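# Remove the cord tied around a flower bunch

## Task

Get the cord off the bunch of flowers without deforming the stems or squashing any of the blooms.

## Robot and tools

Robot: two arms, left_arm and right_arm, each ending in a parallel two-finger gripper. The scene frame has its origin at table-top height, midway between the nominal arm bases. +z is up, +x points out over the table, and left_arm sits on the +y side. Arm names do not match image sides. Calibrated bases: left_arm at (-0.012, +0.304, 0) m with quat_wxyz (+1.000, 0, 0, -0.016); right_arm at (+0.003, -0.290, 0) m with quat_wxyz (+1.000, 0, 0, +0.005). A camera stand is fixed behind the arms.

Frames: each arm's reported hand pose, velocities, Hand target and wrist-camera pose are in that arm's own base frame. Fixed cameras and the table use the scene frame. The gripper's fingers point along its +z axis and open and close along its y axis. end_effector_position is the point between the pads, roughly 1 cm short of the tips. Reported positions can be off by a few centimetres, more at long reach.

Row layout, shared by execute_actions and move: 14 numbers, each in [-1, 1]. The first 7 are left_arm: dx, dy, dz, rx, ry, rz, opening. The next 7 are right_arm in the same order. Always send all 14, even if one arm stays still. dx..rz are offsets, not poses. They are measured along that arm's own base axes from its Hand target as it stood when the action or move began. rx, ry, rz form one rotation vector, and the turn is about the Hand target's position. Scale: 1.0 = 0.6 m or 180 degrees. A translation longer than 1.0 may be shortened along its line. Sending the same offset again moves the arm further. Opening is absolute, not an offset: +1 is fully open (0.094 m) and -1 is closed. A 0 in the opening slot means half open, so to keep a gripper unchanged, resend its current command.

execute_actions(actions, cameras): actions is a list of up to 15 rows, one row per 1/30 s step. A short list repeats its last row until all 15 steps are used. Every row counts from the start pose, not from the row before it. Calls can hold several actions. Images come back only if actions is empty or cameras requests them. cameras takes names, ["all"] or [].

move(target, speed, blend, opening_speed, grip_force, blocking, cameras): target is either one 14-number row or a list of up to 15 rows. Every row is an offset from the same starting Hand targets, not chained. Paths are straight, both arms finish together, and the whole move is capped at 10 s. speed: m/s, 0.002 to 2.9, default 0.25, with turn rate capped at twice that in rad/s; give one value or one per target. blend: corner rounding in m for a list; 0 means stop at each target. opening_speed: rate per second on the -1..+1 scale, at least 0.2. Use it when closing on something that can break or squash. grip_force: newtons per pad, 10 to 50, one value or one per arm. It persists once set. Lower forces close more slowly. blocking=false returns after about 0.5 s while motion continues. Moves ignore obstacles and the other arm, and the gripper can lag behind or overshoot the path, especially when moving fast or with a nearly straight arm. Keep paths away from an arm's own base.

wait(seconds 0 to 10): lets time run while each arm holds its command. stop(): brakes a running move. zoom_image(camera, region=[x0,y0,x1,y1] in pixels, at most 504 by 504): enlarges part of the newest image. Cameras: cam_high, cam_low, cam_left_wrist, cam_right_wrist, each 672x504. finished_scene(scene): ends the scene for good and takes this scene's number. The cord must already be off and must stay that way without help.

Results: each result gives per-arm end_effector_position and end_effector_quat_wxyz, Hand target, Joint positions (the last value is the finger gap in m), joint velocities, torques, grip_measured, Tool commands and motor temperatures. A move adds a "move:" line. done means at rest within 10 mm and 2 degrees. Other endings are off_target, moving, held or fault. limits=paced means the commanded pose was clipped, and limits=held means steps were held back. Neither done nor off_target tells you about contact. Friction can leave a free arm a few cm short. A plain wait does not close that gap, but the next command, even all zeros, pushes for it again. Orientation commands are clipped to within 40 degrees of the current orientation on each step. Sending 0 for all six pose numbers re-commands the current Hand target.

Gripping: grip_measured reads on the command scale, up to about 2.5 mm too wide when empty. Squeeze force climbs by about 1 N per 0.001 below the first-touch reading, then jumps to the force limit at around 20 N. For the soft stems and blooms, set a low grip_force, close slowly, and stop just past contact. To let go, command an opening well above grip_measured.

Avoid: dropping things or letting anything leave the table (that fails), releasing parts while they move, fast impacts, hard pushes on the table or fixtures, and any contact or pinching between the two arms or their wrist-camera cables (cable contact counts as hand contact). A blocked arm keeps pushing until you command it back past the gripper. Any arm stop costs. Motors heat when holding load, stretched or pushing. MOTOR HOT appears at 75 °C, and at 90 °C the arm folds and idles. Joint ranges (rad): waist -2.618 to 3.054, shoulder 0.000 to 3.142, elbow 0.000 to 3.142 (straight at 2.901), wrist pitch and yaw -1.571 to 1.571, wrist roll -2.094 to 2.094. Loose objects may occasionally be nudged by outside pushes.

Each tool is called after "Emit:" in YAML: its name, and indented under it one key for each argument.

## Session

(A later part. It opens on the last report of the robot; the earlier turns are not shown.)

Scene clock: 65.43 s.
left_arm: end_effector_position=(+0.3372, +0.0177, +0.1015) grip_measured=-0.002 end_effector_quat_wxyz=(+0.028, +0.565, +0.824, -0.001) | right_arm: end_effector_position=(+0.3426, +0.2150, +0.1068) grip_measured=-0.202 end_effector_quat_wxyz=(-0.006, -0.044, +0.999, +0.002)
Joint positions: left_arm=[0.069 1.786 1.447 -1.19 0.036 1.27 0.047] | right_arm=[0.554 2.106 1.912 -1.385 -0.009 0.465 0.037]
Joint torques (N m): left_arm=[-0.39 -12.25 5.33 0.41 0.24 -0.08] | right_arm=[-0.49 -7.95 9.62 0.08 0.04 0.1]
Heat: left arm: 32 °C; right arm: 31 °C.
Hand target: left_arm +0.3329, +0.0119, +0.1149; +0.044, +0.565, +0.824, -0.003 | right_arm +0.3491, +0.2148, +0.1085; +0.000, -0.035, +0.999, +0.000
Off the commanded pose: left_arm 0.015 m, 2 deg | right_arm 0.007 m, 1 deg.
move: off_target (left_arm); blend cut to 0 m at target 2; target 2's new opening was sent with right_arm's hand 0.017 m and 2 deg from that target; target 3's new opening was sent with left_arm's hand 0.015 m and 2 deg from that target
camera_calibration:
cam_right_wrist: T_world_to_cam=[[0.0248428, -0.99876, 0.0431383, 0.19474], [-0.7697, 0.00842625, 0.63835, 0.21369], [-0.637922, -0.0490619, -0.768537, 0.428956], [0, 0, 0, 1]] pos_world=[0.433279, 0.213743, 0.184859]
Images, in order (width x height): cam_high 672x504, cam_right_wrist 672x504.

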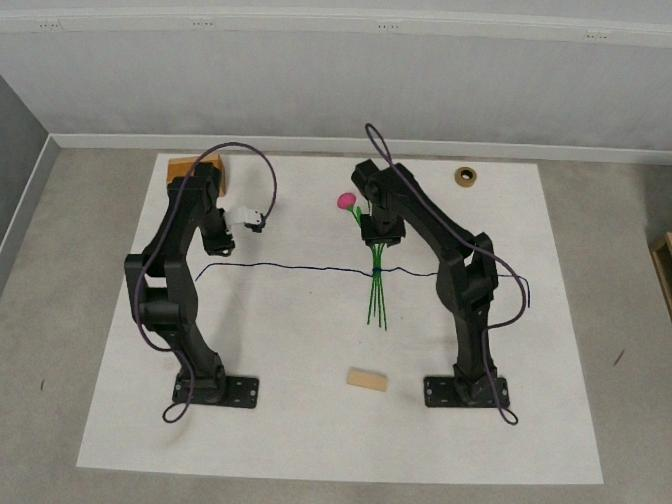

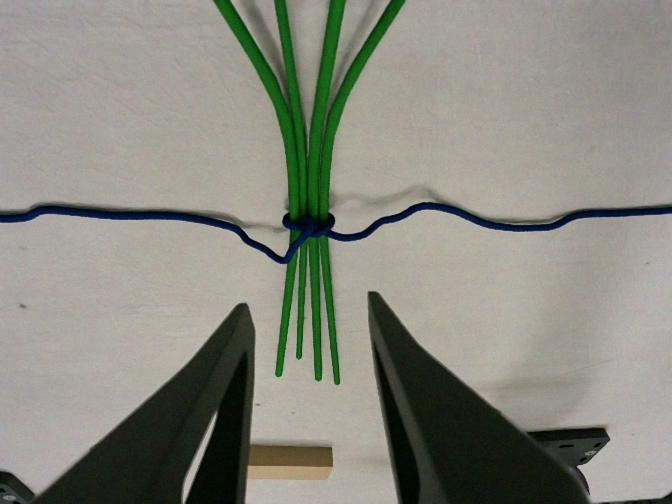

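Emit:
move:
  target: [0.0195, -0.33, -0.08, 0, 0, -0.107, 0, -0.008, 0.005, -0.117, 0, 0, 0, -0.2]
  speed: 0.15
  cameras: ["cam_left_wrist", "cam_right_wrist"]

Scene clock: 72.13 s.
left_arm: end_effector_position=(+0.3339, -0.1794, +0.0695) grip_measured=-0.002 end_effector_quat_wxyz=(+0.033, +0.700, +0.713, -0.009) | right_arm: end_effector_position=(+0.3423, +0.2148, +0.0447) grip_measured=-0.202 end_effector_quat_wxyz=(-0.005, -0.037, +0.999, +0.002)
Joint positions: left_arm=[-0.478 1.946 1.527 -1.095 0.036 1.072 0.047] | right_arm=[0.554 2.122 1.689 -1.144 -0.009 0.479 0.037]
Joint torques (N m): left_arm=[-0.06 -7.92 7.88 0.75 0.11 -0.11] | right_arm=[0.66 -8.24 6.19 0.39 0.02 0.1]
Heat: left arm: 32 °C; right arm: 31 °C.
Hand target: left_arm +0.3446, -0.1862, +0.0669; +0.043, +0.695, +0.717, -0.010 | right_arm +0.3444, +0.2178, +0.0384; +0.000, -0.035, +0.999, +0.000
Off the commanded pose: left_arm 0.013 m, 1 deg | right_arm 0.007 m, 1 deg.
move: off_target (left_arm)
camera_calibration:
cam_left_wrist: T_world_to_cam=[[-0.997587, 0.0637865, 0.0273955, 0.335043], [0.0680438, 0.820238, 0.567961, 0.108743], [0.0137574, 0.568455, -0.822599, 0.280445], [0, 0, 0, 1]] pos_world=[0.322978, -0.269986, 0.159754]
cam_right_wrist: T_world_to_cam=[[0.0110144, -0.999045, 0.0422816, 0.202045], [-0.77059, 0.0184661, 0.637064, 0.251253], [-0.637236, -0.0395987, -0.769651, 0.378818], [0, 0, 0, 1]] pos_world=[0.432784, 0.212214, 0.12295]
Images, in order (width x height): cam_left_wrist 672x504, cam_right_wrist 672x504.

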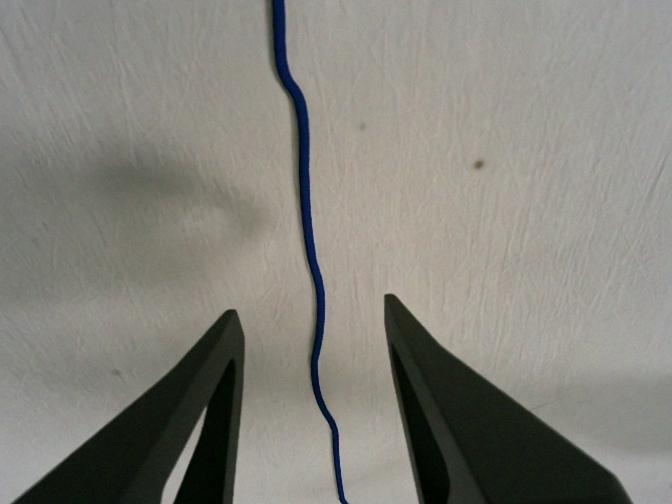

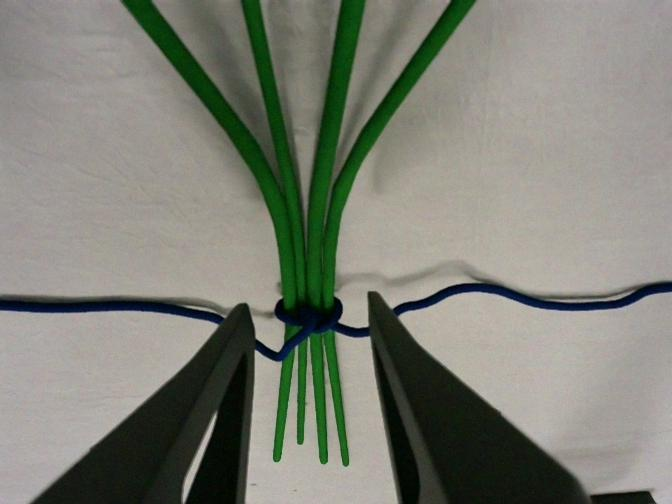

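Emit:
move:
  target: [0.007, 0, -0.078, 0, 0, 0, 0, -0.013, 0, -0.042, 0, 0, 0, -0.25]
  speed: 0.08
  cameras: ["cam_left_wrist", "cam_right_wrist"]

Scene clock: 75.13 s.
left_arm: end_effector_position=(+0.3488, -0.1871, +0.0350) grip_measured=-0.002 end_effector_quat_wxyz=(+0.051, +0.700, +0.713, -0.003) | right_arm: end_effector_position=(+0.3349, +0.2145, +0.0195) grip_measured=-0.248 end_effector_quat_wxyz=(-0.005, -0.037, +0.999, +0.002)
Joint positions: left_arm=[-0.478 2.005 1.468 -0.939 0.036 1.072 0.047] | right_arm=[0.563 2.122 1.586 -1.041 -0.009 0.488 0.035]
Joint torques (N m): left_arm=[0.51 -8.29 4.48 0.9 0.1 -0.09] | right_arm=[0.85 -8.08 6.12 0.4 0.04 0.1]
Heat: left arm: 32 °C; right arm: 31 °C.
Hand target: left_arm +0.3487, -0.1861, +0.0200; +0.042, +0.695, +0.717, -0.010 | right_arm +0.3365, +0.2179, +0.0132; +0.000, -0.035, +0.999, +0.000
Off the commanded pose: left_arm 0.015 m, 1 deg | right_arm 0.007 m, 1 deg.
move: off_target (left_arm)
camera_calibration:
cam_left_wrist: T_world_to_cam=[[-0.997922, 0.0640297, -0.00723223, 0.352777], [0.04923, 0.830015, 0.555565, 0.142516], [0.0415755, 0.554054, -0.831442, 0.244122], [0, 0, 0, 1]] pos_world=[0.334878, -0.276135, 0.126348]
cam_right_wrist: T_world_to_cam=[[0.0109303, -0.999037, 0.0424875, 0.203006], [-0.770415, 0.0186731, 0.637269, 0.261546], [-0.637449, -0.0396986, -0.769469, 0.354858], [0, 0, 0, 1]] pos_world=[0.425484, 0.212014, 0.0977516]
Images, in order (width x height): cam_left_wrist 672x504, cam_right_wrist 672x504.

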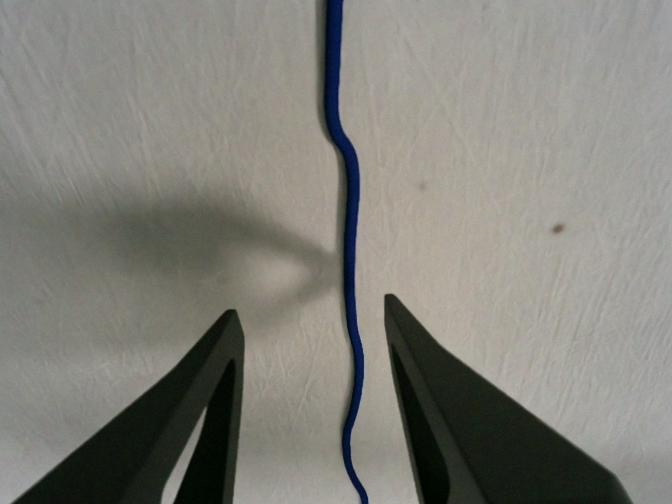

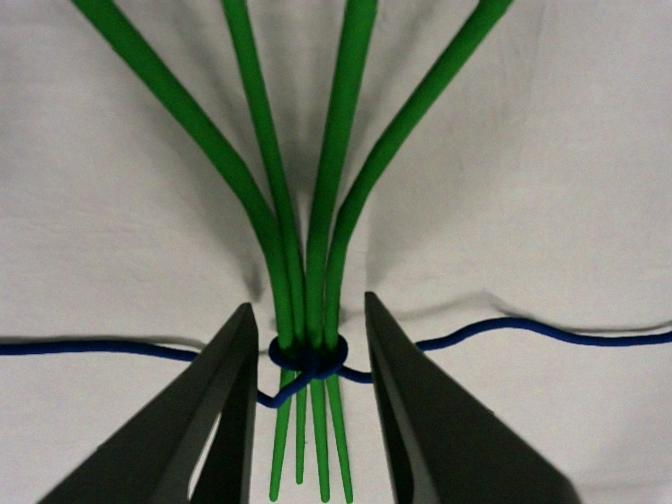

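Emit:
move:
  target:
    - [-0.0215, 0, -0.023, 0, 0, 0, 0, 0, 0, -0.008, 0, 0, 0, -0.25]
    - [-0.0215, 0, -0.023, 0, 0, 0, 0, 0, 0, -0.008, 0, 0, 0, -0.8]
  speed: 0.06
  opening_speed: 0.3
  grip_force: [50, 12]
  cameras: ["cam_left_wrist", "cam_right_wrist"]

Scene clock: 81.40 s.
left_arm: end_effector_position=(+0.3376, -0.1821, +0.0149) grip_measured=-0.002 end_effector_quat_wxyz=(+0.040, +0.697, +0.716, -0.007) | right_arm: end_effector_position=(+0.3356, +0.2149, +0.0148) grip_measured=-0.610 end_effector_quat_wxyz=(-0.004, -0.032, +0.999, +0.003)
Joint positions: left_arm=[-0.48 2.005 1.385 -0.877 0.036 1.063 0.047] | right_arm=[0.563 2.128 1.576 -1.023 -0.009 0.499 0.018]
Joint torques (N m): left_arm=[-0.65 -9.51 3.95 0.95 0.07 -0.15] | right_arm=[0.84 -8.1 6.01 0.38 0.04 0.06]
Heat: left arm: 32 °C; right arm: 31 °C.
Hand target: left_arm +0.3359, -0.1862, +0.0063; +0.043, +0.695, +0.717, -0.010 | right_arm +0.3365, +0.2178, +0.0084; +0.000, -0.035, +0.999, +0.000
Off the commanded pose: left_arm 0.010 m, 1 deg | right_arm 0.007 m, 1 deg.
grip_force (N): 50, 12
move: done
camera_calibration:
cam_left_wrist: T_world_to_cam=[[-0.99831, 0.0566629, 0.0129238, 0.339543], [0.0541144, 0.825158, 0.562304, 0.147446], [0.0211976, 0.562053, -0.826829, 0.233362], [0, 0, 0, 1]] pos_world=[0.326043, -0.272068, 0.105652]
cam_right_wrist: T_world_to_cam=[[0.000103671, -0.999145, 0.0413319, 0.207195], [-0.7714, 0.0262217, 0.63581, 0.26377], [-0.636351, -0.0319493, -0.770738, 0.349553], [0, 0, 0, 1]] pos_world=[0.425889, 0.211269, 0.0931422]
Images, in order (width x height): cam_left_wrist 672x504, cam_right_wrist 672x504.

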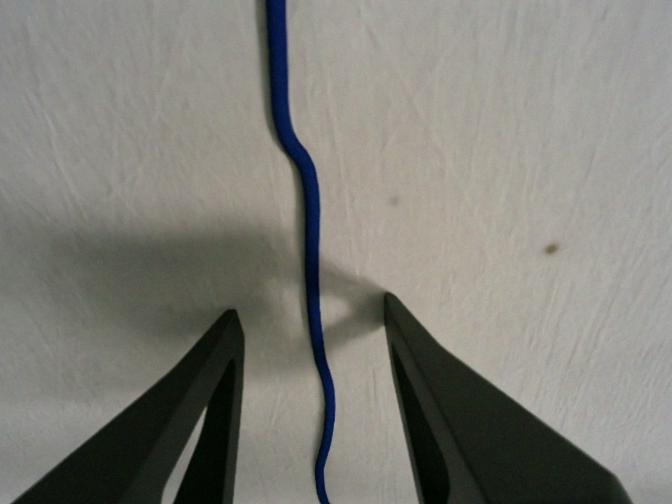

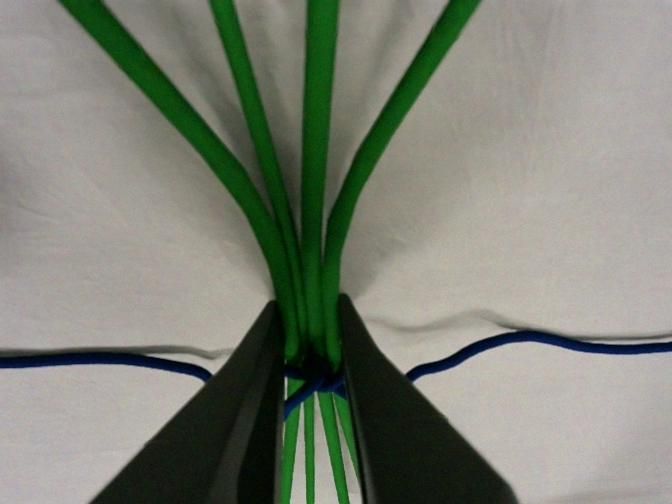

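Emit:
move:
  target: [0, 0, -0.004, 0, 0, 0, -1, 0, 0, 0, 0, 0, 0, -0.8]
  opening_speed: 0.8
  cameras: ["cam_left_wrist"]

Scene clock: 84.73 s.
left_arm: end_effector_position=(+0.3336, -0.1829, +0.0140) grip_measured=-0.942 end_effector_quat_wxyz=(+0.036, +0.697, +0.716, -0.012) | right_arm: end_effector_position=(+0.3356, +0.2149, +0.0148) grip_measured=-0.628 end_effector_quat_wxyz=(-0.004, -0.032, +0.999, +0.003)
Joint positions: left_arm=[-0.483 2.005 1.382 -0.885 0.044 1.06 0.003] | right_arm=[0.563 2.128 1.576 -1.023 -0.009 0.499 0.017]
Joint torques (N m): left_arm=[-0.5 -9.42 3.88 1.06 0.04 -0.07] | right_arm=[0.84 -8.13 6.04 0.39 0.05 0.05]
Heat: left arm: 32 °C; right arm: 31 °C.
Hand target: left_arm +0.3359, -0.1862, +0.0038; +0.042, +0.695, +0.717, -0.010 | right_arm +0.3365, +0.2178, +0.0084; +0.000, -0.035, +0.999, +0.000
Off the commanded pose: left_arm 0.011 m, 1 deg | right_arm 0.007 m, 1 deg.
grip_force (N): 50, 12
move: off_target (left_arm)
camera_calibration:
cam_left_wrist: T_world_to_cam=[[-0.998007, 0.0572866, 0.0264495, 0.335483], [0.0622626, 0.826121, 0.560043, 0.14634], [0.0102325, 0.560574, -0.828041, 0.236453], [0, 0, 0, 1]] pos_world=[0.323283, -0.272662, 0.104963]
Images, in order (width x height): cam_left_wrist 672x504.

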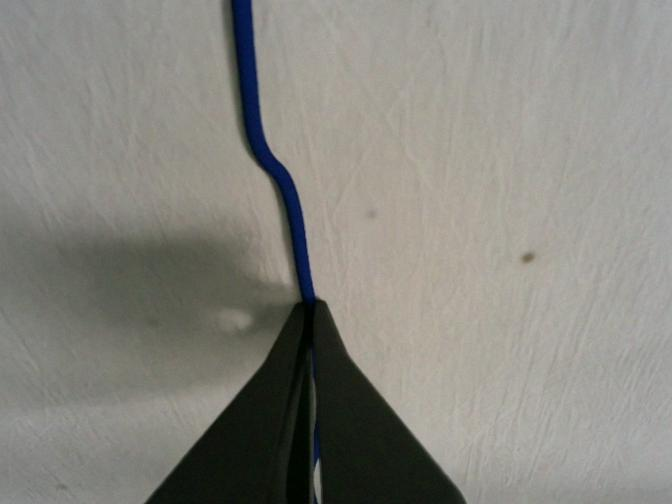

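Emit:
move:
  target: [0, 0.25, 0.04, 0, 0, 0, -1, 0, 0, 0, 0, 0, 0, -0.8]
  speed: 0.08
  cameras: ["cam_high", "cam_right_wrist"]

Emit:
zoom_image:
  camera: "cam_high"
  region: [200, 150, 540, 400]

Scene clock: 88.50 s.
left_arm: end_effector_position=(+0.3429, -0.0547, +0.0195) grip_measured=-0.943 end_effector_quat_wxyz=(+0.060, +0.698, +0.713, -0.033) | right_arm: end_effector_position=(+0.3410, +0.2416, +0.0159) grip_measured=-0.722 end_effector_quat_wxyz=(+0.013, -0.038, +0.998, +0.049)
Joint positions: left_arm=[-0.095 1.888 1.236 -0.865 0.127 1.451 0.003] | right_arm=[0.584 2.128 1.576 -0.946 -0.07 0.51 0.013]
Joint torques (N m): left_arm=[1.65 -12.57 3.95 0.32 -0.43 0.06] | right_arm=[-1.1 -8.29 6.26 -0.18 0.7 -0.07]
Heat: left arm: 32 °C; right arm: 31 °C.
Hand target: left_arm +0.3359, -0.0361, +0.0279; +0.042, +0.695, +0.717, -0.010 | right_arm +0.3365, +0.2178, +0.0084; +0.000, -0.035, +0.999, +0.000
Off the commanded pose: left_arm 0.021 m, 3 deg | right_arm 0.025 m, 6 deg.
grip_force (N): 50, 12
move: off_target (left_arm, right_arm)
camera_calibration:
cam_right_wrist: T_world_to_cam=[[0.0122282, -0.998591, -0.0516302, 0.231034], [-0.790414, -0.0412788, 0.61118, 0.289723], [-0.61245, 0.0333356, -0.789806, 0.331046], [0, 0, 0, 1]] pos_world=[0.428925, 0.231632, 0.0963173]
Images, in order (width x height): cam_high 672x504, cam_right_wrist 672x504.

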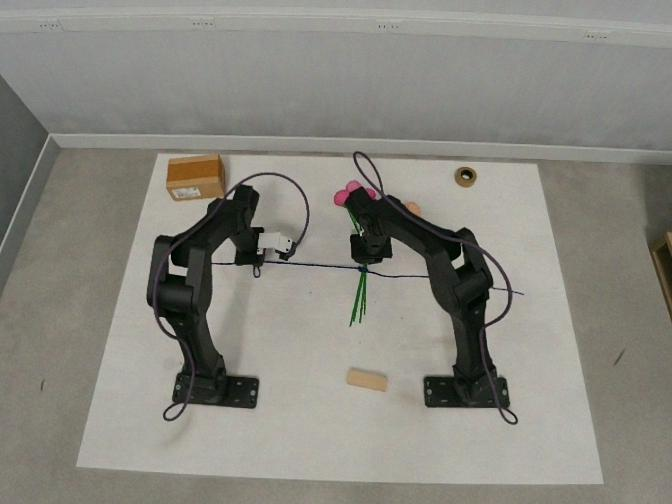

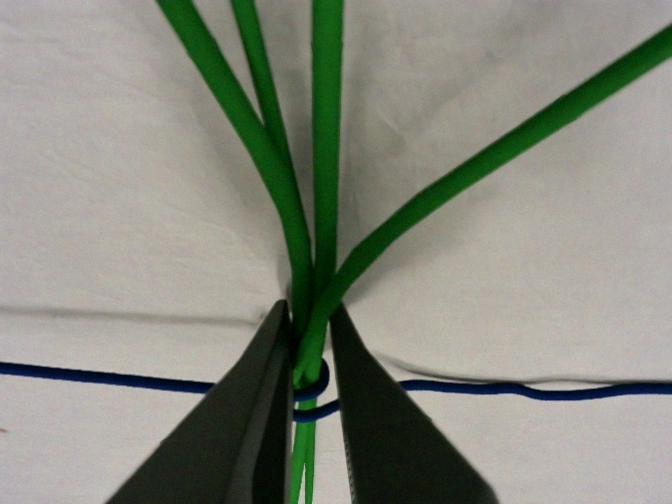

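Scaled by 1.482 from the camera's 672x504 image, which has a finer 960x720 frame.

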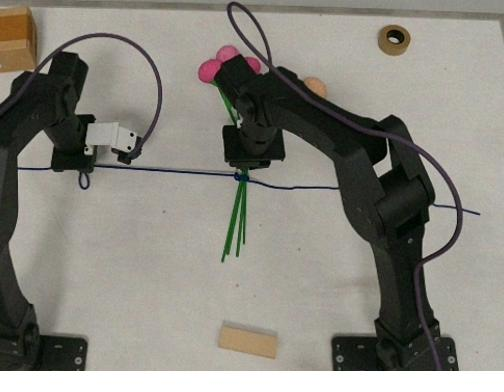

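Emit:
move:
  target: [0, 0.17, 0.02, 0, 0, 0, -1, 0, 0, 0, 0, 0, 0, -0.8]
  speed: 0.08
  cameras: ["cam_high", "cam_right_wrist"]

Emit:
zoom_image:
  camera: "cam_high"
  region: [200, 150, 540, 400]

Scene clock: 93.80 s.
left_arm: end_effector_position=(+0.3273, +0.0477, +0.0258) grip_measured=-0.943 end_effector_quat_wxyz=(+0.050, +0.694, +0.716, -0.048) | right_arm: end_effector_position=(+0.3396, +0.2463, +0.0161) grip_measured=-0.730 end_effector_quat_wxyz=(+0.013, -0.041, +0.998, +0.055)
Joint positions: left_arm=[0.216 1.888 1.263 -0.969 0.136 1.756 0.003] | right_arm=[0.591 2.128 1.576 -0.94 -0.08 0.513 0.013]
Joint torques (N m): left_arm=[1.47 -11.1 7.49 0.38 -0.45 0.11] | right_arm=[-1.76 -8.34 6.28 -0.25 0.78 -0.11]
Motor temperatures (°C): left_arm=[30 32 32 29 28 27 28] | right_arm=[27 31 30 26 30 29 29]
Heat: left arm: 32 °C; right arm: 31 °C.
Hand target: left_arm +0.3358, +0.0659, +0.0398; +0.042, +0.695, +0.717, -0.010 | right_arm +0.3365, +0.2178, +0.0084; +0.000, -0.035, +0.999, +0.000
Off the commanded pose: left_arm 0.025 m, 4 deg | right_arm 0.030 m, 6 deg.
grip_force (N): 50, 12
move: off_target (left_arm, right_arm)
camera_calibration:
cam_right_wrist: T_world_to_cam=[[0.0171822, -0.997882, -0.0627361, 0.234025], [-0.789993, -0.0520098, 0.610905, 0.29118], [-0.612874, 0.0390644, -0.789214, 0.328965], [0, 0, 0, 1]] pos_world=[0.427623, 0.235823, 0.0964225]
Images, in order (width x height): cam_high 672x504, cam_right_wrist 672x504.

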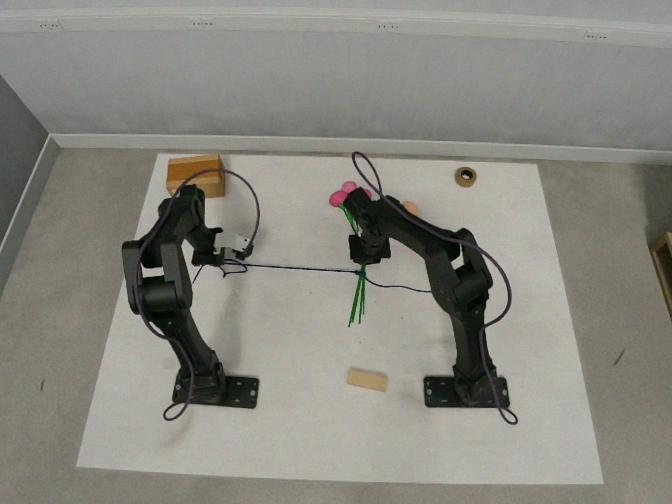

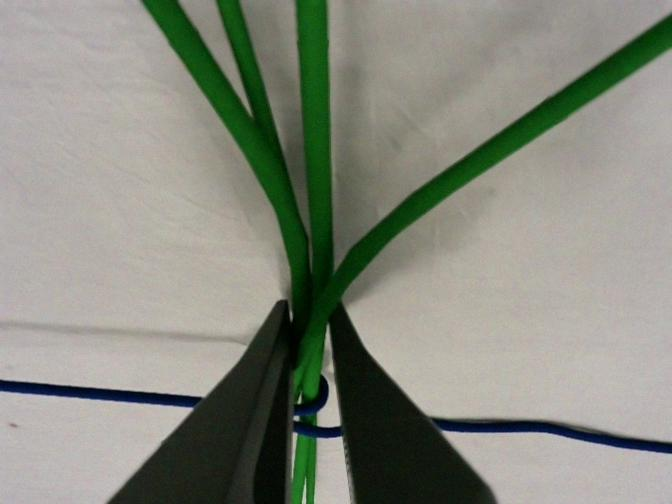

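Scaled by 1.482 from the camera's 672x504 image, which has a finer 960x720 frame.

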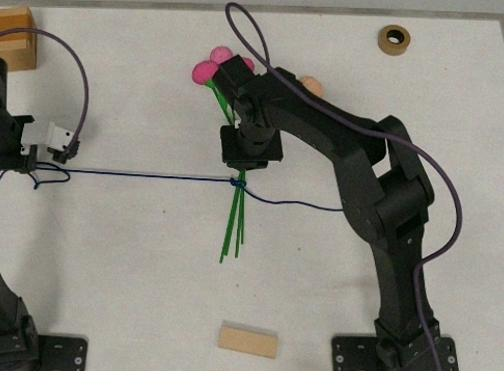

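Emit:
move:
  target:
    - [-0.08, 0.17, 0.03, 0, 0, 0.09, -1, 0, 0, 0, 0, 0, 0, -0.8]
    - [-0.2, 0.28, 0.05, 0, 0, 0.2, -1, 0, 0, 0, 0, 0, 0, -0.8]
  speed: 0.09
  blend: [0.04, 0]
  cameras: ["cam_high", "cam_right_wrist"]

Emit:
zoom_image:
  camera: "cam_high"
  region: [200, 150, 540, 400]

Scene clock: 100.00 s.
left_arm: end_effector_position=(+0.2156, +0.2196, +0.0563) grip_measured=-0.943 end_effector_quat_wxyz=(+0.048, +0.444, +0.894, -0.036) | right_arm: end_effector_position=(+0.3389, +0.2378, +0.0156) grip_measured=-0.738 end_effector_quat_wxyz=(+0.008, -0.035, +0.998, +0.042)
Joint positions: left_arm=[0.857 1.788 1.263 -1.092 0.112 1.781 0.003] | right_arm=[0.582 2.128 1.576 -0.961 -0.063 0.514 0.012]
Joint torques (N m): left_arm=[1.22 -11.95 5.7 0.63 -0.17 -0.07] | right_arm=[-1.01 -8.25 6.22 -0.12 0.61 -0.11]
Heat: left arm: 32 °C; right arm: 32 °C.
Hand target: left_arm +0.2159, +0.2338, +0.0698; +0.044, +0.440, +0.897, +0.003 | right_arm +0.3365, +0.2177, +0.0084; +0.000, -0.035, +0.999, +0.000
Off the commanded pose: left_arm 0.020 m, 5 deg | right_arm 0.021 m, 5 deg.
grip_force (N): 50, 12
move: off_target (left_arm, right_arm)
camera_calibration:
cam_right_wrist: T_world_to_cam=[[0.00529588, -0.999303, -0.0369455, 0.229545], [-0.785078, -0.0270386, 0.618806, 0.282802], [-0.619374, 0.025728, -0.784675, 0.333739], [0, 0, 0, 1]] pos_world=[0.427515, 0.228445, 0.0953573]
Images, in order (width x height): cam_high 672x504, cam_right_wrist 672x504.

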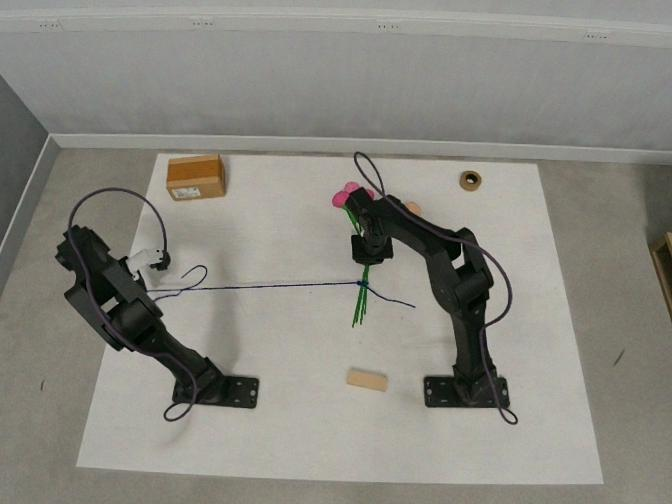

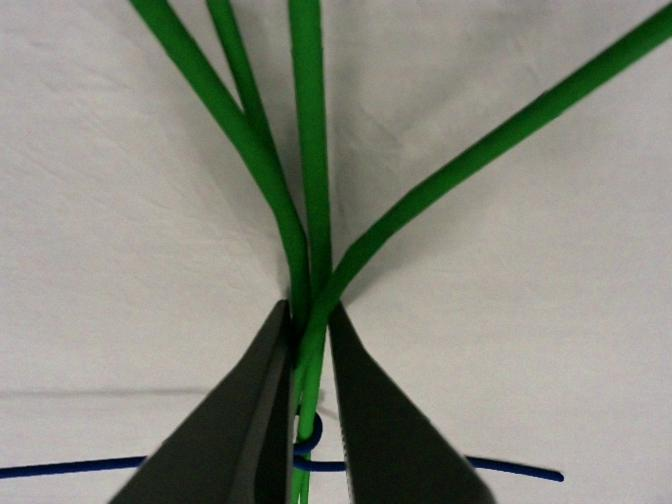

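Scaled by 1.482 from the camera's 672x504 image, which has a finer 960x720 frame.

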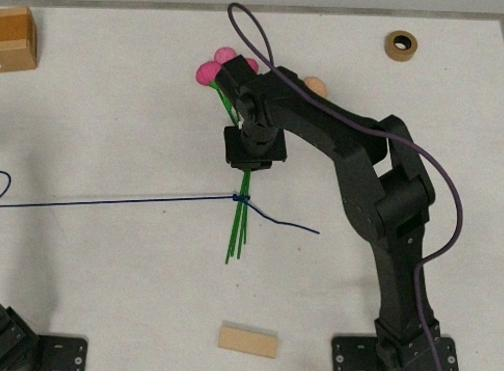

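Emit:
move:
  target: [-0.393, 0.01, 0.15, 0, 0, 0.29, -1, 0, -0.17, 0.005, 0, 0, 0, -0.8]
  speed: 0.09
  cameras: ["cam_high", "cam_right_wrist"]

Emit:
zoom_image:
  camera: "cam_high"
  region: [200, 150, 540, 400]

Scene clock: 111.80 s.
left_arm: end_effector_position=(-0.0178, +0.2318, +0.1467) grip_measured=-0.943 end_effector_quat_wxyz=(+0.041, -0.005, +0.999, -0.008) | right_arm: end_effector_position=(+0.3354, +0.1457, +0.0129) grip_measured=-0.755 end_effector_quat_wxyz=(-0.011, -0.035, +0.998, +0.054)
Joint positions: left_arm=[1.705 1.446 1.269 -1.42 0.079 1.695 0.003] | right_arm=[0.353 1.996 1.362 -0.923 -0.11 0.284 0.011]
Joint torques (N m): left_arm=[0.53 -6.99 8.06 0.51 0.06 0.08] | right_arm=[-2.25 -9.31 4.34 0.08 1.09 -0.22]
Heat: left arm: 32 °C; right arm: 32 °C.
Hand target: left_arm -0.0199, +0.2399, +0.1598; +0.038, +0.000, +0.999, +0.022 | right_arm +0.3366, +0.1158, +0.0114; +0.000, -0.035, +0.999, +0.000
Off the commanded pose: left_arm 0.016 m, 3 deg | right_arm 0.030 m, 6 deg.
grip_force (N): 50, 12
move: off_target (left_arm, right_arm)
camera_calibration:
cam_right_wrist: T_world_to_cam=[[0.00493553, -0.998108, -0.0612929, 0.137757], [-0.760566, -0.0435417, 0.647799, 0.273048], [-0.649242, 0.0434201, -0.759341, 0.338973], [0, 0, 0, 1]] pos_world=[0.427067, 0.134667, 0.0889594]
Images, in order (width x height): cam_high 672x504, cam_right_wrist 672x504.

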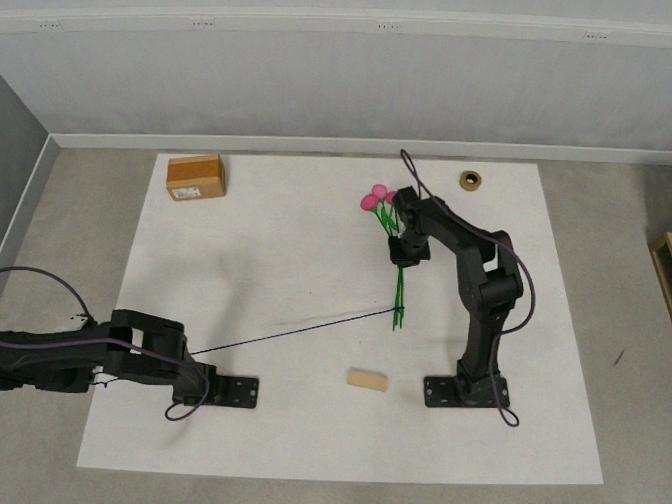

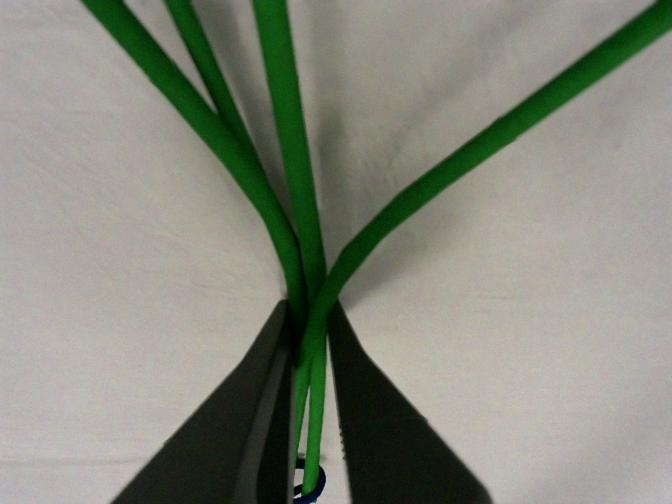

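Scaled by 1.482 from the camera's 672x504 image, which has a finer 960x720 frame.

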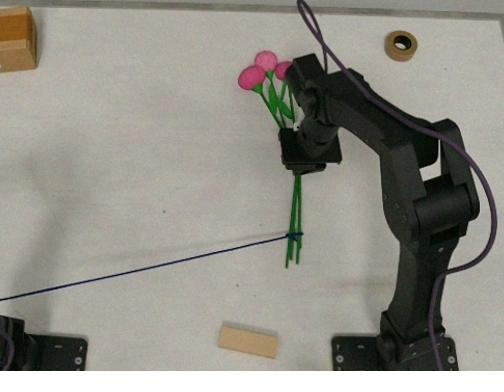

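Emit:
move:
  target: [-0.02, 0.02, 0, 0, 0, 0, -1, 0.14, 0, 0.005, 0, 0, 0, -0.8]
  speed: 0.08
  cameras: ["cam_high"]

Emit:
zoom_image:
  camera: "cam_high"
  region: [200, 150, 540, 400]

Scene clock: 114.37 s.
left_arm: end_effector_position=(-0.0297, +0.2426, +0.1564) grip_measured=-0.943 end_effector_quat_wxyz=(+0.037, -0.004, +0.999, +0.012) | right_arm: end_effector_position=(+0.4105, +0.1218, +0.0145) grip_measured=-0.771 end_effector_quat_wxyz=(-0.010, -0.036, +0.999, +0.012)
Joint positions: left_arm=[1.746 1.459 1.32 -1.42 0.078 1.737 0.003] | right_arm=[0.274 2.253 1.778 -1.11 -0.029 0.201 0.011]
Joint torques (N m): left_arm=[0.43 -4 7.83 0.58 0.07 0.12] | right_arm=[-0.75 -8.66 9.4 0.15 0.26 -0.07]
Heat: left arm: 32 °C; right arm: 32 °C.
Hand target: left_arm -0.0319, +0.2518, +0.1599; +0.038, +0.000, +0.999, +0.022 | right_arm +0.4205, +0.1158, +0.0143; +0.000, -0.035, +0.999, +0.000
Off the commanded pose: left_arm 0.010 m, 1 deg | right_arm 0.012 m, 2 deg.
grip_force (N): 50, 12
move: off_target (right_arm)
Images, in order (width x height): cam_high 672x504.

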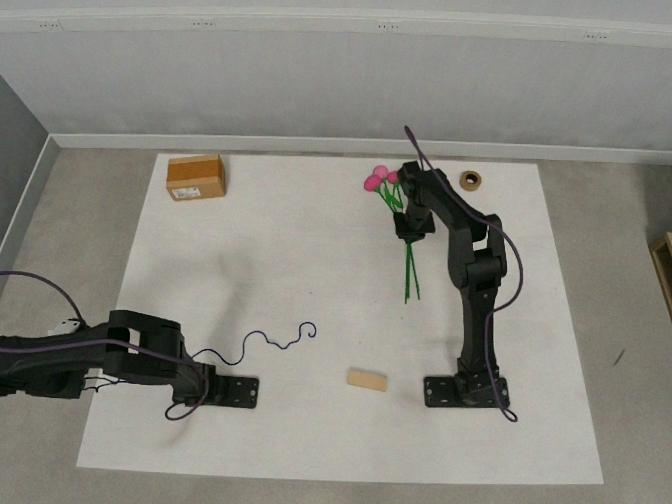

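Scaled by 1.482 from the camera's 672x504 image, which has a finer 960x720 frame.

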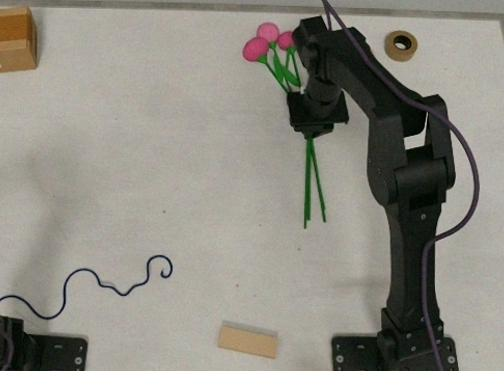

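Emit:
move:
  target:
    - [0.22, -0.028, -0.033, 0, 0, 0, -1, 0, 0, 0, 0, 0, 0, -0.2]
    - [0.453, -0.253, -0.1, 0, 0, 0, -1, 0, 0, 0.17, 0, 0, 0, -0.2]
    - [0.453, -0.253, -0.205, 0, 0, 0, -0.2, -0.15, -0.17, 0.2, 0, 0, 0, -0.2]
    - [0.453, -0.253, -0.04, 0, 0, 0, -0.2, -0.15, -0.25, 0.2, 0, 0, 0, -0.2]
  speed: 0.2
  opening_speed: 0.7
  blend: [0.03, 0.02, 0, 0]
  cameras: ["cam_high"]

Emit:
zoom_image:
  camera: "cam_high"
  region: [200, 150, 540, 400]

Scene clock: 124.30 s.
left_arm: end_effector_position=(+0.2368, +0.0997, +0.1247) grip_measured=-0.202 end_effector_quat_wxyz=(+0.023, +0.000, +1.000, +0.015) | right_arm: end_effector_position=(+0.3251, -0.0330, +0.1269) grip_measured=-0.202 end_effector_quat_wxyz=(-0.024, -0.034, +0.999, +0.003)
Joint positions: left_arm=[0.388 1.462 1.197 -1.252 -0.01 0.388 0.037] | right_arm=[-0.104 1.827 1.6 -1.392 0 -0.173 0.037]
Joint torques (N m): left_arm=[-0.47 -7.2 7.36 0.55 -0.07 -0.07] | right_arm=[-0.17 -8.95 6.68 0.31 0.02 -0.07]
Heat: left arm: 32 °C; right arm: 33 °C.
Hand target: left_arm +0.2399, +0.1000, +0.1359; +0.038, +0.000, +0.999, +0.022 | right_arm +0.3306, -0.0342, +0.1344; +0.000, -0.035, +0.999, +0.000
Off the commanded pose: left_arm 0.012 m, 2 deg | right_arm 0.009 m, 3 deg.
grip_force (N): 50, 12
move: off_target (left_arm, right_arm); blend cut to 0 m at target 1
Images, in order (width x height): cam_high 672x504.

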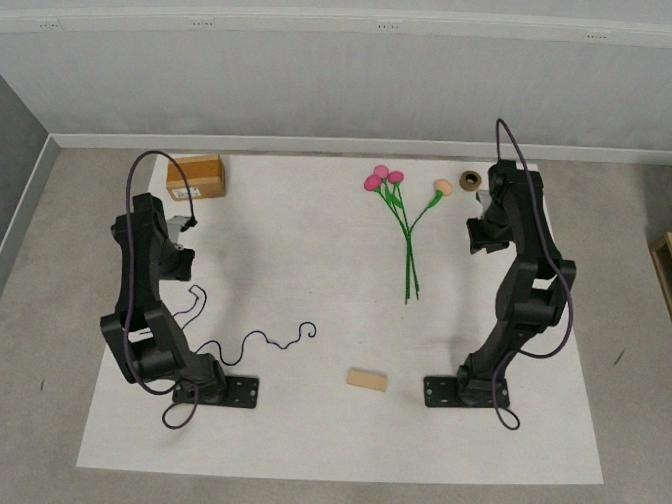

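Scaled by 1.482 from the camera's 672x504 image, which has a finer 960x720 frame.

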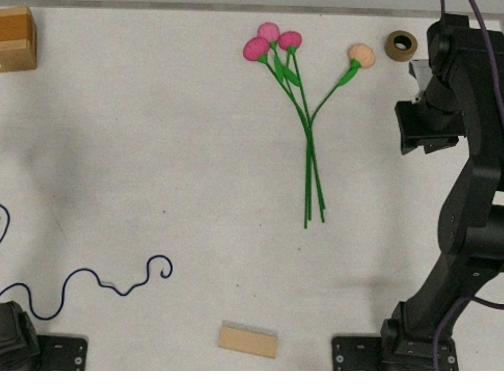

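Emit:
finished_scene:
  scene: 2

The scene is finished: the task was done.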